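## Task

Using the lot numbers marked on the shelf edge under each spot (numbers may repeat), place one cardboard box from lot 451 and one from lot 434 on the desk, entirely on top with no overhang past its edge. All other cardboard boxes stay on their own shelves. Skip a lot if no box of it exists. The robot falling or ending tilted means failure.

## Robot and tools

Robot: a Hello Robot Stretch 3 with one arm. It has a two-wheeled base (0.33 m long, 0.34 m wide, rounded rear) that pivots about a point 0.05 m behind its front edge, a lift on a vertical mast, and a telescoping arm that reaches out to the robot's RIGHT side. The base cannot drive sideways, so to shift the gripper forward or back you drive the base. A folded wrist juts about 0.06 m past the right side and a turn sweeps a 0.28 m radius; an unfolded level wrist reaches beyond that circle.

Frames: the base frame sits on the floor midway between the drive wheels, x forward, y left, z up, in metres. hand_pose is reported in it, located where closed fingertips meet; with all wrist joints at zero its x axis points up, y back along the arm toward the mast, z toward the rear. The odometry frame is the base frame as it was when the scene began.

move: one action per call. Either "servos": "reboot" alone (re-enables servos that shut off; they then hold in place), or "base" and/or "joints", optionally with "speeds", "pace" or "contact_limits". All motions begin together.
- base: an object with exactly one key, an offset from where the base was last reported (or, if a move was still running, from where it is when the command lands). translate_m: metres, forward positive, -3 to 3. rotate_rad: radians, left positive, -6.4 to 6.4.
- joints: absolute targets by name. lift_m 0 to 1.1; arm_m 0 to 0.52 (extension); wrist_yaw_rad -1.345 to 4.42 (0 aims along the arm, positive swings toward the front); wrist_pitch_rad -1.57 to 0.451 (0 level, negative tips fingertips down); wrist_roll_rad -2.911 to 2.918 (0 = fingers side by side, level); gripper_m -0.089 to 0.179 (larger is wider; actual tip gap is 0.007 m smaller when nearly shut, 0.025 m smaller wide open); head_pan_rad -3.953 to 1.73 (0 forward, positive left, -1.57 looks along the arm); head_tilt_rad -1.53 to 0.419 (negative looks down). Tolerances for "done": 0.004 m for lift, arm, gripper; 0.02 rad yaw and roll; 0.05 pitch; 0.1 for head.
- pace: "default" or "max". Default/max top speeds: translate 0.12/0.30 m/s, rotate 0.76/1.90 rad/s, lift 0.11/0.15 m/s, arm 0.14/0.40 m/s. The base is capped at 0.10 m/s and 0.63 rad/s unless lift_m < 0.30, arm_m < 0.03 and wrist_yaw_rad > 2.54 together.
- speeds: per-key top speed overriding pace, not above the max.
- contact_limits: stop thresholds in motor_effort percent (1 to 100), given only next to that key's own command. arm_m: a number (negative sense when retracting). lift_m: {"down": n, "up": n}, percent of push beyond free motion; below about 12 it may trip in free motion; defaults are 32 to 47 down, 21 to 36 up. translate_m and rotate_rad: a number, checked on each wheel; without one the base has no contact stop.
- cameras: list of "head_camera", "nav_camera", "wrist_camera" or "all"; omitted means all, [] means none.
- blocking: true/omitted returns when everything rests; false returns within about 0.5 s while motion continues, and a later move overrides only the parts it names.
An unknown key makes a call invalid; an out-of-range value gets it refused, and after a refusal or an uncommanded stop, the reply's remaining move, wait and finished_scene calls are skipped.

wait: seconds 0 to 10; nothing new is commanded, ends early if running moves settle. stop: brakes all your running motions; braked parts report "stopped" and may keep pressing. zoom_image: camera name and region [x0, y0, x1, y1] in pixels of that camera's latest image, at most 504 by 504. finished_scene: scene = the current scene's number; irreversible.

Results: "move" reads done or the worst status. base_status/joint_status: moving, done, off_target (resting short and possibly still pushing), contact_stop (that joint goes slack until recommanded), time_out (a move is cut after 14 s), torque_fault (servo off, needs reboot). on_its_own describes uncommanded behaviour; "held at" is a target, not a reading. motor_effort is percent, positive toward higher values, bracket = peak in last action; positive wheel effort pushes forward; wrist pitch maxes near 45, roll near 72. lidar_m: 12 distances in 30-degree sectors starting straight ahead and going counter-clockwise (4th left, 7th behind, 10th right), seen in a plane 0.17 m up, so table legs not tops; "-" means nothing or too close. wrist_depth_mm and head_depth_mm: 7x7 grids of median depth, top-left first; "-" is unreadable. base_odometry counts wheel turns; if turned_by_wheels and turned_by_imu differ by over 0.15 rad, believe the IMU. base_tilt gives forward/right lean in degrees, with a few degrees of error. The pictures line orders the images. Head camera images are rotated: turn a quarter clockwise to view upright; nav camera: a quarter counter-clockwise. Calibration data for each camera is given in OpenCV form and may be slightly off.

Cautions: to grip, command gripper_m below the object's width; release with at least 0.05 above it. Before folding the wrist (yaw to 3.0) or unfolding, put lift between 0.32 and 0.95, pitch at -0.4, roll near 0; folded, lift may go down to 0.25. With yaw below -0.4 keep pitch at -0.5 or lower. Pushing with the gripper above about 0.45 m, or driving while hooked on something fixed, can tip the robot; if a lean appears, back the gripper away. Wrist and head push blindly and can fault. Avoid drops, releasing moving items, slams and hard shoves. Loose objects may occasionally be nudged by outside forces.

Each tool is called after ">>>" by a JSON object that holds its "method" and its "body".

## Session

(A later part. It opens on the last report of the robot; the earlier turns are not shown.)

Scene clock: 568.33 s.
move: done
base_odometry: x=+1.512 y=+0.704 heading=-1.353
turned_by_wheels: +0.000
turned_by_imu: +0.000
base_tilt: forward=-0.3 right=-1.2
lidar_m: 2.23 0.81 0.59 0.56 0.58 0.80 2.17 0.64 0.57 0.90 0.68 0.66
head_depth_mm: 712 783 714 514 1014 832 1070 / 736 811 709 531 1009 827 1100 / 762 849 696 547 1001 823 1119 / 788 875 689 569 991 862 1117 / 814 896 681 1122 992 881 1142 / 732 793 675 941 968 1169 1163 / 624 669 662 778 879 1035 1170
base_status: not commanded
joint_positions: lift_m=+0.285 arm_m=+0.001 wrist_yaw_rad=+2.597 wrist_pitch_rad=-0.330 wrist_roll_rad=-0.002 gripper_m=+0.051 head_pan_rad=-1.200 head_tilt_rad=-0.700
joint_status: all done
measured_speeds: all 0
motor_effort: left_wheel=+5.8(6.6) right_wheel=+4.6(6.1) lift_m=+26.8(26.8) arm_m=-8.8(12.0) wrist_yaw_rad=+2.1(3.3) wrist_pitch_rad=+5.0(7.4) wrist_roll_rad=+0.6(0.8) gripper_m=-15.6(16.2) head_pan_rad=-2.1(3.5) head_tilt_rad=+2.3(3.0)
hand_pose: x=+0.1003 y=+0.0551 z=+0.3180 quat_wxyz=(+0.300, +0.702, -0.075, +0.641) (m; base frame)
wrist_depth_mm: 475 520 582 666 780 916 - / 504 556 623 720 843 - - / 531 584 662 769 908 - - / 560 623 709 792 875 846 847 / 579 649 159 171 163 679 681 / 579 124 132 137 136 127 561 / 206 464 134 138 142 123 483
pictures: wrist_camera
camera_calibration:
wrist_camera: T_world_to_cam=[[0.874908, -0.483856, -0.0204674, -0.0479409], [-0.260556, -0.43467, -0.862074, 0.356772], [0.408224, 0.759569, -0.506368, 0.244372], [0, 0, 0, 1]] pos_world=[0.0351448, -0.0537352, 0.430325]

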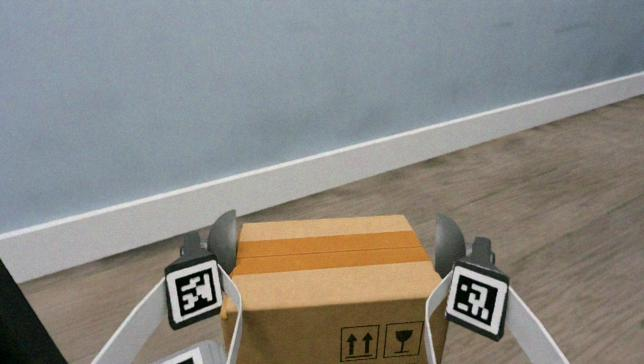

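>>> {"method": "move", "body": {"base": {"translate_m": -1.868}, "pace": "max", "cameras": []}}

>>> {"method": "move", "body": {"base": {"rotate_rad": 1.597}, "pace": "max", "cameras": []}}

>>> {"method": "move", "body": {"base": {"translate_m": -1.78}, "pace": "max", "cameras": []}}

Scene clock: 590.57 s.
move: done
base_odometry: x=+1.109 y=+2.528 heading=-1.353
turned_by_wheels: +0.000
turned_by_imu: -0.001
base_tilt: forward=-0.3 right=-1.4
lidar_m: 2.20 0.79 0.58 0.55 0.57 0.52 0.50 0.52 0.70 1.89 0.75 0.70
head_depth_mm: 2644 2893 3078 2240 1741 1424 1208 / 2757 3002 3092 2209 1721 1412 1202 / 2832 3185 2983 2181 1721 1401 1194 / 2908 3249 2965 2179 1708 1396 1194 / 3084 3360 2959 2083 1639 1387 1187 / 812 879 962 1067 1198 1315 1177 / 694 740 801 871 957 1123 1176
base_status: done
joint_positions: lift_m=+0.285 arm_m=+0.001 wrist_yaw_rad=+2.597 wrist_pitch_rad=-0.329 wrist_roll_rad=-0.002 gripper_m=+0.051 head_pan_rad=-1.200 head_tilt_rad=-0.700
joint_status: not commanded
measured_speeds: all 0
motor_effort: left_wheel=-1.9(12.1) right_wheel=-8.2(16.6) lift_m=+25.1(32.0) arm_m=+2.5(5.7) wrist_yaw_rad=+1.2(4.2) wrist_pitch_rad=+4.9(5.0) wrist_roll_rad=+0.3(0.9) gripper_m=-15.3(16.1) head_pan_rad=-1.6(3.1) head_tilt_rad=+1.7(2.7)
hand_pose: x=+0.1002 y=+0.0552 z=+0.3181 quat_wxyz=(+0.299, +0.702, -0.075, +0.642) (m; base frame)
wrist_depth_mm: 465 512 573 644 764 877 - / 497 541 611 703 829 999 - / 520 572 648 755 889 - - / 553 619 700 786 862 857 863 / 580 639 159 171 162 676 685 / 582 124 132 138 136 127 560 / 206 465 133 138 142 123 488
pictures: none
No camera images: "cameras" was empty.

Scene clock: 592.67 s.
move: done
base_odometry: x=+1.109 y=+2.528 heading=+0.244
turned_by_wheels: +1.597
turned_by_imu: +1.565
base_tilt: forward=-0.3 right=-1.1
lidar_m: 0.55 0.57 0.51 0.49 0.51 0.70 1.94 0.75 0.70 2.17 0.78 0.57
head_depth_mm: 3535 3915 3120 2233 1737 1418 1206 / 2621 3622 3066 2203 1721 1416 1199 / 1735 2090 2576 2190 1704 1402 1191 / 1279 1463 1715 1956 1695 1385 1185 / 1016 1131 1267 1443 1599 1386 1179 / 843 916 1005 1121 1261 1323 1176 / 723 773 835 912 1002 1103 1138
base_status: done
joint_positions: lift_m=+0.285 arm_m=+0.001 wrist_yaw_rad=+2.597 wrist_pitch_rad=-0.329 wrist_roll_rad=-0.002 gripper_m=+0.051 head_pan_rad=-1.200 head_tilt_rad=-0.700
joint_status: not commanded
measured_speeds: all 0
motor_effort: left_wheel=-6.3(14.8) right_wheel=+6.6(15.3) lift_m=+25.5(26.1) arm_m=-5.8(5.8) wrist_yaw_rad=+2.2(2.8) wrist_pitch_rad=+5.0(5.0) wrist_roll_rad=+0.4(0.9) gripper_m=-15.5(16.3) head_pan_rad=-1.5(2.4) head_tilt_rad=+1.7(2.3)
hand_pose: x=+0.1002 y=+0.0552 z=+0.3181 quat_wxyz=(+0.299, +0.702, -0.075, +0.642) (m; base frame)
wrist_depth_mm: 421 462 498 - 656 542 436 / 444 482 - - 694 562 450 / 464 494 - - 771 590 467 / 489 - 653 737 779 611 481 / 525 583 159 171 163 597 495 / 544 124 132 137 136 126 504 / 206 466 134 138 142 123 480
pictures: none
No camera images: "cameras" was empty.

Scene clock: 600.00 s.
move: done
base_odometry: x=-0.619 y=+2.099 heading=+0.244
turned_by_wheels: +0.000
turned_by_imu: -0.001
base_tilt: forward=-0.3 right=-1.2
lidar_m: 1.93 0.70 0.51 0.49 0.51 0.70 1.44 1.35 1.71 3.39 1.22 1.01
head_depth_mm: 3424 3793 3086 2222 1747 1417 1205 / 3507 3989 3100 2183 1716 1419 1201 / 2765 3285 3085 2188 1709 1396 1201 / 2018 2320 2575 2171 1699 1392 1182 / 1600 1778 1993 2066 1666 1390 1180 / 1322 1444 1585 1757 1688 1385 1180 / 1137 1220 1315 1442 1532 1387 1161
base_status: done
joint_positions: lift_m=+0.285 arm_m=+0.001 wrist_yaw_rad=+2.597 wrist_pitch_rad=-0.329 wrist_roll_rad=-0.002 gripper_m=+0.051 head_pan_rad=-1.200 head_tilt_rad=-0.700
joint_status: not commanded
measured_speeds: all 0
motor_effort: left_wheel=-4.7(17.3) right_wheel=-5.7(12.2) lift_m=+27.5(27.5) arm_m=-10.6(13.3) wrist_yaw_rad=+1.3(3.7) wrist_pitch_rad=+4.9(5.1) wrist_roll_rad=+0.6(0.8) gripper_m=-15.8(16.1) head_pan_rad=-2.0(2.3) head_tilt_rad=+1.3(2.2)
hand_pose: x=+0.1002 y=+0.0552 z=+0.3181 quat_wxyz=(+0.299, +0.702, -0.075, +0.642) (m; base frame)
wrist_depth_mm: 422 462 503 - - - - / 439 482 - - - - - / 463 498 - - 856 980 - / 491 - 653 729 828 860 846 / 522 575 159 171 162 687 677 / 541 125 132 137 136 126 562 / 206 467 133 138 142 123 486
pictures: none
No camera images: "cameras" was empty.

>>> {"method": "move", "body": {"base": {"rotate_rad": -1.597}, "joints": {"head_pan_rad": -1.57, "head_tilt_rad": -0.5}, "pace": "max", "cameras": []}}

>>> {"method": "move", "body": {"base": {"translate_m": 1.22}, "pace": "max", "cameras": ["head_camera"]}}

Scene clock: 611.73 s.
move: done
base_odometry: x=-0.619 y=+2.099 heading=-1.353
turned_by_wheels: -1.597
turned_by_imu: -1.566
base_tilt: forward=-0.4 right=-1.2
lidar_m: 3.44 1.23 1.01 1.99 0.71 0.52 0.49 0.51 0.70 1.44 1.35 1.72
head_depth_mm: 1210 1276 1344 1308 1286 1270 1246 / 1206 1303 1419 1568 1692 1606 1342 / 1199 1299 1416 1565 1736 1633 1333 / 1199 1300 1407 1551 1730 1637 1323 / 1199 1297 1419 1539 1711 1621 1321 / 1196 1293 1401 1547 1711 1629 1316 / 1195 1300 1406 1547 1706 1604 1312
base_status: done
joint_positions: lift_m=+0.285 arm_m=+0.001 wrist_yaw_rad=+2.597 wrist_pitch_rad=-0.329 wrist_roll_rad=-0.002 gripper_m=+0.051 head_pan_rad=-1.574 head_tilt_rad=-0.495
joint_status: all done
measured_speeds: all 0
motor_effort: left_wheel=+5.2(14.3) right_wheel=-7.8(15.5) lift_m=+28.1(28.7) arm_m=-12.5(13.5) wrist_yaw_rad=+1.4(2.8) wrist_pitch_rad=+4.9(5.0) wrist_roll_rad=+0.5(0.8) gripper_m=-15.8(16.2) head_pan_rad=+3.1(5.0) head_tilt_rad=-1.6(5.3)
hand_pose: x=+0.1002 y=+0.0552 z=+0.3181 quat_wxyz=(+0.299, +0.702, -0.075, +0.642) (m; base frame)
wrist_depth_mm: - - - - - - - / - - - - - - - / - - - - - - - / 891 919 895 881 884 855 857 / 695 725 159 171 163 685 680 / 578 124 132 137 136 127 564 / 205 462 134 138 142 123 484
pictures: none
No camera images: "cameras" was empty.

Scene clock: 617.17 s.
move: done
base_odometry: x=-0.355 y=+0.907 heading=-1.353
turned_by_wheels: +0.000
turned_by_imu: +0.001
base_tilt: forward=-0.4 right=-1.2
lidar_m: 2.59 1.24 0.91 0.87 0.90 1.78 1.71 1.77 1.01 0.93 0.93 1.37
head_depth_mm: 1194 1304 1416 1557 966 1550 1344 / 1196 1296 1410 1394 954 1537 1337 / 1194 1291 1411 1366 953 1389 1321 / 1197 1292 1401 1349 940 1531 1324 / 1189 1286 1398 1342 934 1530 1327 / 1182 1282 1401 1328 930 1476 1311 / 1188 1284 1399 1312 925 1498 1314
base_status: done
joint_positions: lift_m=+0.285 arm_m=+0.001 wrist_yaw_rad=+2.598 wrist_pitch_rad=-0.329 wrist_roll_rad=-0.002 gripper_m=+0.051 head_pan_rad=-1.570 head_tilt_rad=-0.500
joint_status: not commanded
measured_speeds: all 0
motor_effort: left_wheel=+0.5(16.7) right_wheel=+4.6(10.2) lift_m=+29.5(30.2) arm_m=-9.3(13.7) wrist_yaw_rad=+0.7(3.2) wrist_pitch_rad=+4.8(5.0) wrist_roll_rad=+0.7(0.8) gripper_m=-15.3(16.3) head_pan_rad=+2.9(4.1) head_tilt_rad=-4.7(5.9)
hand_pose: x=+0.1002 y=+0.0553 z=+0.3181 quat_wxyz=(+0.299, +0.702, -0.075, +0.642) (m; base frame)
wrist_depth_mm: 721 770 891 - - - - / 768 823 952 - - - - / 795 891 - - - - - / 820 885 898 887 870 853 852 / 702 735 159 171 162 689 689 / 589 124 132 137 136 127 568 / 206 466 134 138 142 122 482
pictures: head_camera (sideways)
camera_calibration:
head_camera: T_world_to_cam=[[-0.0466343, 0.432361, -0.900494, 1.18752], [0.997506, -0.0276596, -0.0649387, 0.078073], [-0.0529843, -0.901276, -0.429993, 0.515521], [0, 0, 0, 1]] pos_world=[0.00481535, -0.0466512, 1.29609]

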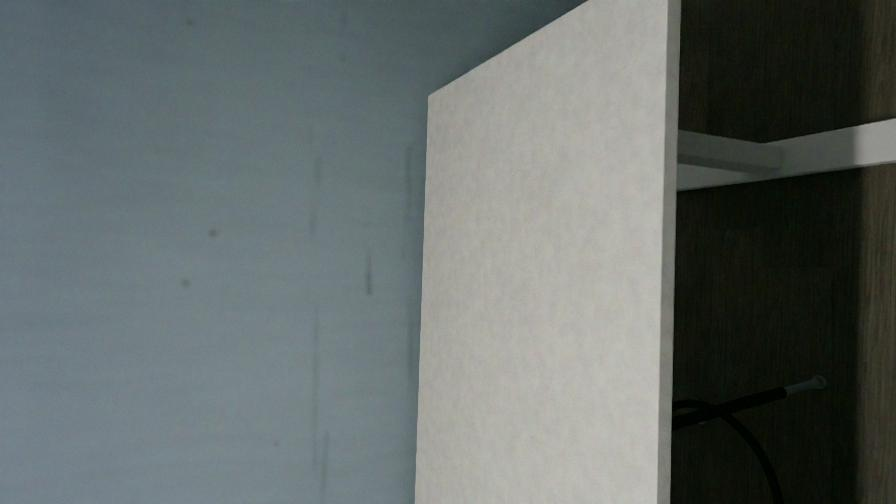

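>>> {"method": "move", "body": {"joints": {"lift_m": 0.82, "wrist_pitch_rad": -0.4}, "pace": "max", "cameras": []}}

>>> {"method": "move", "body": {"joints": {"wrist_yaw_rad": 0.0, "arm_m": 0.409}, "speeds": {"arm_m": 0.2}, "cameras": []}}

>>> {"method": "move", "body": {"joints": {"wrist_pitch_rad": -0.2, "lift_m": 0.72}, "cameras": ["wrist_camera"]}}

Scene clock: 641.03 s.
move: done
base_odometry: x=-0.355 y=+0.907 heading=-1.353
turned_by_wheels: +0.000
turned_by_imu: +0.000
base_tilt: forward=-0.2 right=-1.2
lidar_m: 2.59 1.24 0.91 0.87 0.90 1.78 1.71 1.76 1.01 0.93 0.93 1.38
head_depth_mm: 1199 1295 1415 1565 970 1550 1349 / 1200 1290 1402 1389 960 1537 1346 / 1192 1292 1413 1371 950 1381 1327 / 1193 1289 1401 1352 943 1514 1327 / 1190 1280 1412 1337 936 1520 1324 / 1188 1290 1402 1325 929 1461 1318 / 1183 1279 1402 1308 922 1512 1310
base_status: not commanded
joint_positions: lift_m=+0.820 arm_m=+0.001 wrist_yaw_rad=+2.598 wrist_pitch_rad=-0.421 wrist_roll_rad=-0.002 gripper_m=+0.051 head_pan_rad=-1.570 head_tilt_rad=-0.500
joint_status: all done
measured_speeds: all 0
motor_effort: left_wheel=-0.1(0.5) right_wheel=+4.8(5.4) lift_m=+29.2(35.6) arm_m=-5.0(8.2) wrist_yaw_rad=+0.8(3.2) wrist_pitch_rad=+3.4(6.2) wrist_roll_rad=+0.5(0.8) gripper_m=-15.2(16.1) head_pan_rad=+3.6(4.0) head_tilt_rad=-4.1(5.0)
hand_pose: x=+0.0947 y=+0.0461 z=+0.8321 quat_wxyz=(+0.328, +0.705, -0.043, +0.627) (m; base frame)
wrist_depth_mm: 708 794 894 984 - - - / 763 832 963 - - - - / 815 912 - - - - - / 871 995 - - - - - / 917 - 158 171 162 - - / - 124 132 137 136 127 - / 198 - 134 138 142 122 -
pictures: none
No camera images: "cameras" was empty.

Scene clock: 644.80 s.
move: done
base_odometry: x=-0.355 y=+0.907 heading=-1.353
turned_by_wheels: +0.000
turned_by_imu: +0.000
base_tilt: forward=-0.3 right=-1.1
lidar_m: 2.58 1.24 0.91 0.87 0.90 1.77 1.71 1.77 1.01 0.93 0.92 1.38
head_depth_mm: 1196 1299 1422 1556 966 797 292 / 1195 1293 1425 1386 435 354 1300 / 1193 1293 1418 1380 578 1388 1324 / 1196 1286 1407 1353 662 1531 1331 / 1193 1287 1405 1341 937 1530 1309 / 1191 1283 1403 1317 929 1455 1317 / 1188 1282 1391 1306 921 1509 1313
base_status: not commanded
joint_positions: lift_m=+0.820 arm_m=+0.409 wrist_yaw_rad=+0.003 wrist_pitch_rad=-0.421 wrist_roll_rad=-0.002 gripper_m=+0.051 head_pan_rad=-1.570 head_tilt_rad=-0.500
joint_status: all done
measured_speeds: all 0
motor_effort: left_wheel=-0.1(0.6) right_wheel=+4.6(5.4) lift_m=+25.4(28.3) arm_m=+13.4(14.9) wrist_yaw_rad=-3.4(7.7) wrist_pitch_rad=+3.5(3.5) wrist_roll_rad=+0.7(0.9) gripper_m=-15.6(16.1) head_pan_rad=+3.5(3.9) head_tilt_rad=-3.7(5.0)
hand_pose: x=-0.0208 y=-0.7780 z=+0.8321 quat_wxyz=(+0.693, +0.149, -0.690, -0.147) (m; base frame)
wrist_depth_mm: - - - - - - - / - - - - - - - / - - - - - - - / - - - - - - - / - - 156 170 156 - - / 278 124 132 138 136 125 273 / 258 238 134 138 142 122 246
pictures: none
No camera images: "cameras" was empty.

Scene clock: 646.53 s.
move: done
base_odometry: x=-0.355 y=+0.907 heading=-1.353
turned_by_wheels: +0.000
turned_by_imu: +0.000
base_tilt: forward=-0.2 right=-1.2
lidar_m: 2.59 1.24 0.91 0.87 0.90 1.78 1.71 1.77 1.01 0.93 0.92 1.38
head_depth_mm: 1198 1301 1412 1558 966 1564 1346 / 1188 1293 1408 1387 955 490 379 / 1198 1296 1410 1371 613 1373 1298 / 1201 1293 1409 1360 634 1520 1336 / 1189 1283 1416 1333 934 1523 1322 / 1188 1282 1403 1319 926 1467 1303 / 1183 1293 1395 1303 925 1505 1301
base_status: not commanded
joint_positions: lift_m=+0.720 arm_m=+0.409 wrist_yaw_rad=+0.003 wrist_pitch_rad=-0.231 wrist_roll_rad=-0.002 gripper_m=+0.051 head_pan_rad=-1.570 head_tilt_rad=-0.500
joint_status: all done
measured_speeds: all 0
motor_effort: left_wheel=+0.3(0.5) right_wheel=+4.8(5.6) lift_m=+25.4(26.6) arm_m=+11.5(14.2) wrist_yaw_rad=-2.6(4.9) wrist_pitch_rad=+5.3(7.4) wrist_roll_rad=+0.8(0.8) gripper_m=-15.7(16.0) head_pan_rad=+2.9(3.7) head_tilt_rad=-3.7(4.6)
hand_pose: x=-0.0207 y=-0.7979 z=+0.7766 quat_wxyz=(+0.703, +0.083, -0.701, -0.081) (m; base frame)
wrist_depth_mm: - - - - - - - / - - - - - - - / - - - - - - - / - - - - - - - / 268 267 156 171 156 262 263 / 224 217 132 138 136 127 222 / 195 176 135 138 143 123 186
pictures: wrist_camera
camera_calibration:
wrist_camera: T_world_to_cam=[[-0.998877, -0.0444216, -0.0164925, -0.0367148], [-0.00367584, 0.419651, -0.907678, 1.07216], [0.0472416, -0.906598, -0.419343, -0.230558], [0, 0, 0, 1]] pos_world=[-0.0218406, -0.660586, 0.875884]

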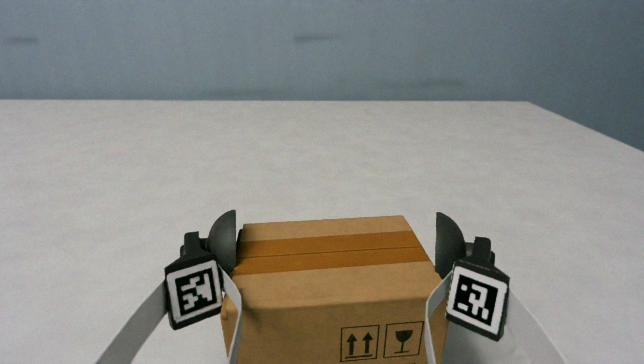

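>>> {"method": "move", "body": {"joints": {"lift_m": 0.704}, "speeds": {"lift_m": 0.03}, "cameras": []}}

Scene clock: 653.03 s.
move: done
base_odometry: x=-0.355 y=+0.907 heading=-1.353
turned_by_wheels: +0.000
turned_by_imu: +0.000
base_tilt: forward=-0.4 right=-1.2
lidar_m: 2.59 1.24 0.91 0.87 0.90 1.77 1.71 1.77 1.01 0.93 0.93 1.38
head_depth_mm: 1201 1306 1418 1549 965 1555 1350 / 1202 1295 1409 1374 956 532 390 / 1198 1290 1412 1366 625 1378 1297 / 1196 1292 1407 1355 715 1529 1323 / 1187 1288 1398 1334 930 1532 1313 / 1187 1282 1401 1324 930 1463 1310 / 1186 1287 1403 1314 918 1499 1307
base_status: not commanded
joint_positions: lift_m=+0.704 arm_m=+0.409 wrist_yaw_rad=+0.003 wrist_pitch_rad=-0.203 wrist_roll_rad=-0.002 gripper_m=+0.051 head_pan_rad=-1.570 head_tilt_rad=-0.500
joint_status: all done
measured_speeds: all 0
motor_effort: left_wheel=-0.1(0.5) right_wheel=+4.4(5.2) lift_m=+21.5(30.8) arm_m=+8.8(10.0) wrist_yaw_rad=-3.1(4.2) wrist_pitch_rad=+0.2(5.2) wrist_roll_rad=+0.5(0.8) gripper_m=-15.3(16.0) head_pan_rad=+3.3(3.8) head_tilt_rad=-4.2(4.2)
hand_pose: x=-0.0207 y=-0.8001 z=+0.7673 quat_wxyz=(+0.704, +0.073, -0.702, -0.071) (m; base frame)
wrist_depth_mm: - - - - - - - / - - - - - - - / - - - - - - - / - - - - - - - / 256 256 157 173 160 266 266 / 215 197 132 137 136 126 212 / 184 124 134 138 142 120 176
pictures: none
No camera images: "cameras" was empty.

>>> {"method": "move", "body": {"joints": {"gripper_m": 0.16}, "cameras": []}}

>>> {"method": "move", "body": {"joints": {"arm_m": 0.1}, "speeds": {"arm_m": 0.25}, "cameras": ["head_camera"]}}

Scene clock: 658.37 s.
move: done
base_odometry: x=-0.355 y=+0.907 heading=-1.353
turned_by_wheels: +0.000
turned_by_imu: +0.000
base_tilt: forward=-0.3 right=-1.3
lidar_m: 2.58 1.24 0.91 0.87 0.90 1.78 1.71 1.77 1.01 0.93 0.92 1.38
head_depth_mm: 1198 1290 1408 1550 967 1553 1345 / 1193 1295 1414 1391 962 532 390 / 1188 1292 1406 1365 629 1369 1289 / 1192 1289 1411 1356 717 1522 1321 / 1188 1294 1407 1335 902 1524 1325 / 1186 1288 1402 1326 932 1467 1316 / 1188 1281 1396 1312 921 1497 1307
base_status: not commanded
joint_positions: lift_m=+0.704 arm_m=+0.409 wrist_yaw_rad=+0.003 wrist_pitch_rad=-0.214 wrist_roll_rad=-0.002 gripper_m=+0.160 head_pan_rad=-1.570 head_tilt_rad=-0.500
joint_status: all done
measured_speeds: all 0
motor_effort: left_wheel=-0.1(0.6) right_wheel=+4.1(5.8) lift_m=+26.6(26.9) arm_m=+5.3(6.7) wrist_yaw_rad=-3.7(4.1) wrist_pitch_rad=+2.0(2.1) wrist_roll_rad=+0.6(0.8) gripper_m=+0.3(81.3) head_pan_rad=+3.1(3.6) head_tilt_rad=-3.0(3.9)
hand_pose: x=-0.0208 y=-0.7993 z=+0.7648 quat_wxyz=(+0.704, +0.077, -0.702, -0.075) (m; base frame)
wrist_depth_mm: - - - - - - - / - - - - - - - / - - - - - - - / - - - - - - - / 262 151 236 165 174 236 257 / 209 128 138 133 136 191 130 / 116 162 138 138 142 166 109
pictures: none
No camera images: "cameras" was empty.

Scene clock: 661.63 s.
move: done
base_odometry: x=-0.355 y=+0.907 heading=-1.353
turned_by_wheels: +0.000
turned_by_imu: +0.000
base_tilt: forward=-0.2 right=-1.2
lidar_m: 2.58 1.24 0.90 0.87 0.90 1.78 1.71 1.77 1.01 0.93 0.92 1.38
head_depth_mm: 1197 1292 1427 1564 969 1556 1354 / 1201 1296 1410 1383 958 1548 1342 / 1198 1305 1407 1373 948 1326 1297 / 1197 1290 1412 1356 900 1525 437 / 1190 1282 1397 1333 941 1478 1282 / 1188 1286 1413 1325 929 1465 1314 / 1187 1275 1394 1305 923 1506 1303
base_status: not commanded
joint_positions: lift_m=+0.704 arm_m=+0.100 wrist_yaw_rad=+0.003 wrist_pitch_rad=-0.215 wrist_roll_rad=-0.002 gripper_m=+0.160 head_pan_rad=-1.570 head_tilt_rad=-0.500
joint_status: all done
measured_speeds: all 0
motor_effort: left_wheel=+0.4(0.6) right_wheel=+4.2(5.5) lift_m=+30.9(31.0) arm_m=-13.0(15.0) wrist_yaw_rad=-2.1(4.2) wrist_pitch_rad=+2.3(2.4) wrist_roll_rad=+0.6(0.8) gripper_m=+0.8(1.4) head_pan_rad=+3.0(3.7) head_tilt_rad=-3.1(3.8)
hand_pose: x=-0.0208 y=-0.4902 z=+0.7646 quat_wxyz=(+0.704, +0.077, -0.702, -0.075) (m; base frame)
wrist_depth_mm: - - - - - - - / - - - - - - - / - - - 427 - - - / - - - - - - - / 610 149 - - - 142 - / - 128 - - - 136 - / 702 - - - - - 109
pictures: head_camera (sideways)
camera_calibration:
head_camera: T_world_to_cam=[[-0.0466346, 0.432361, -0.900494, 1.18752], [0.997506, -0.0276588, -0.0649387, 0.078073], [-0.0529835, -0.901276, -0.429993, 0.515521], [0, 0, 0, 1]] pos_world=[0.00481539, -0.0466512, 1.29609]

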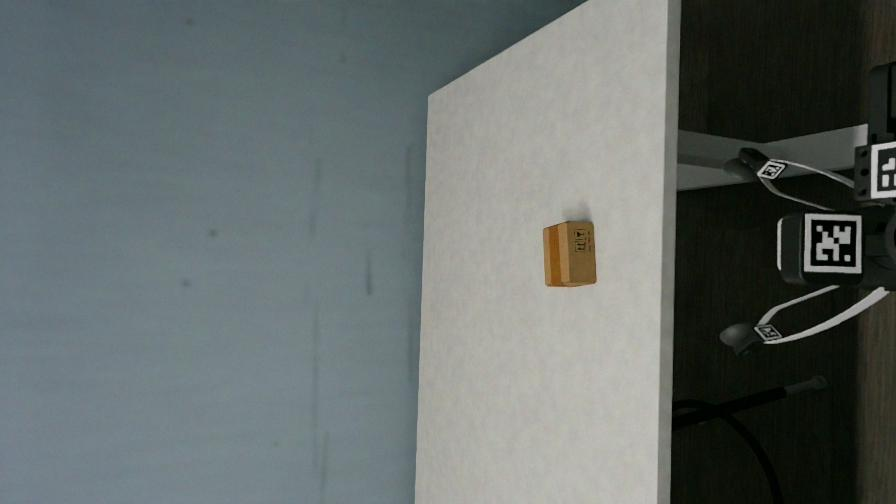

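>>> {"method": "move", "body": {"joints": {"head_pan_rad": -0.85}, "pace": "max", "cameras": ["head_camera"]}}

Scene clock: 668.47 s.
move: done
base_odometry: x=-0.355 y=+0.907 heading=-1.353
turned_by_wheels: +0.000
turned_by_imu: +0.000
base_tilt: forward=-0.2 right=-1.2
lidar_m: 2.59 1.24 0.90 0.87 0.90 1.78 1.71 1.76 1.01 0.93 0.93 1.38
head_depth_mm: 1277 1354 1425 1394 967 824 1315 / 1374 1457 1559 1381 960 1590 1336 / 1484 1582 1701 1369 993 1577 1331 / 1602 1722 1894 1356 1080 1634 1328 / 1746 1890 2082 1336 1926 1634 1318 / 1943 2116 2337 1419 2114 1603 1316 / 2198 2444 2772 2779 2057 1615 1309
base_status: not commanded
joint_positions: lift_m=+0.704 arm_m=+0.100 wrist_yaw_rad=+0.003 wrist_pitch_rad=-0.215 wrist_roll_rad=-0.002 gripper_m=+0.160 head_pan_rad=-0.827 head_tilt_rad=-0.500
joint_status: all done
measured_speeds: all 0
motor_effort: left_wheel=-0.2(0.7) right_wheel=+4.3(5.1) lift_m=+30.7(31.3) arm_m=-12.5(13.0) wrist_yaw_rad=-3.5(4.4) wrist_pitch_rad=+2.2(2.4) wrist_roll_rad=+0.4(0.8) gripper_m=+0.3(1.0) head_pan_rad=-0.3(5.4) head_tilt_rad=-3.4(3.5)
hand_pose: x=-0.0208 y=-0.4902 z=+0.7646 quat_wxyz=(+0.704, +0.077, -0.702, -0.075) (m; base frame)
wrist_depth_mm: - - - - - - - / - - - - - - - / - - - 425 - - - / - - - - - - - / 607 149 - - - 141 - / - 128 - - - 136 - / 715 - - - - - 109
pictures: head_camera (sideways)
camera_calibration:
head_camera: T_world_to_cam=[[-0.326747, 0.286962, -0.900494, 1.18923], [0.75352, 0.65421, -0.0649387, 0.0795613], [0.570477, -0.699758, -0.429993, 0.511718], [0, 0, 0, 1]] pos_world=[0.0367026, -0.0352345, 1.29609]

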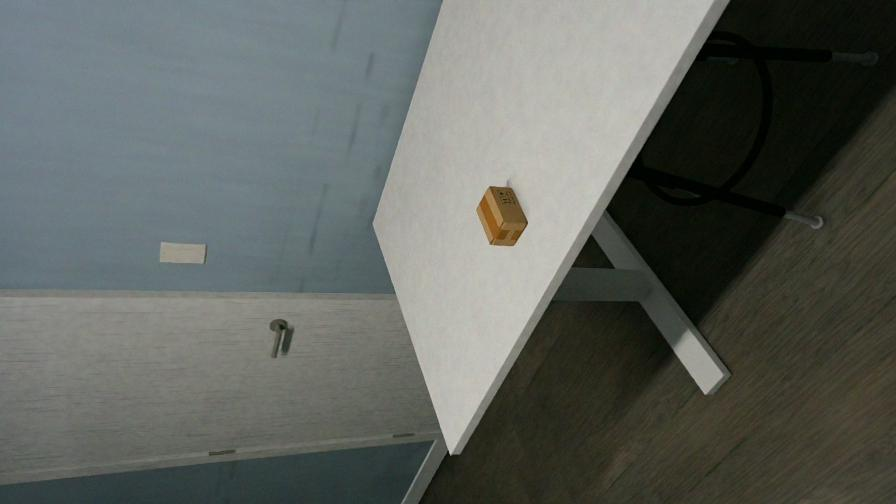

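Both boxes are on the desk. Finishing scene 2.

>>> {"method": "finished_scene", "body": {"scene": 2}}

The scene is finished: the task was done.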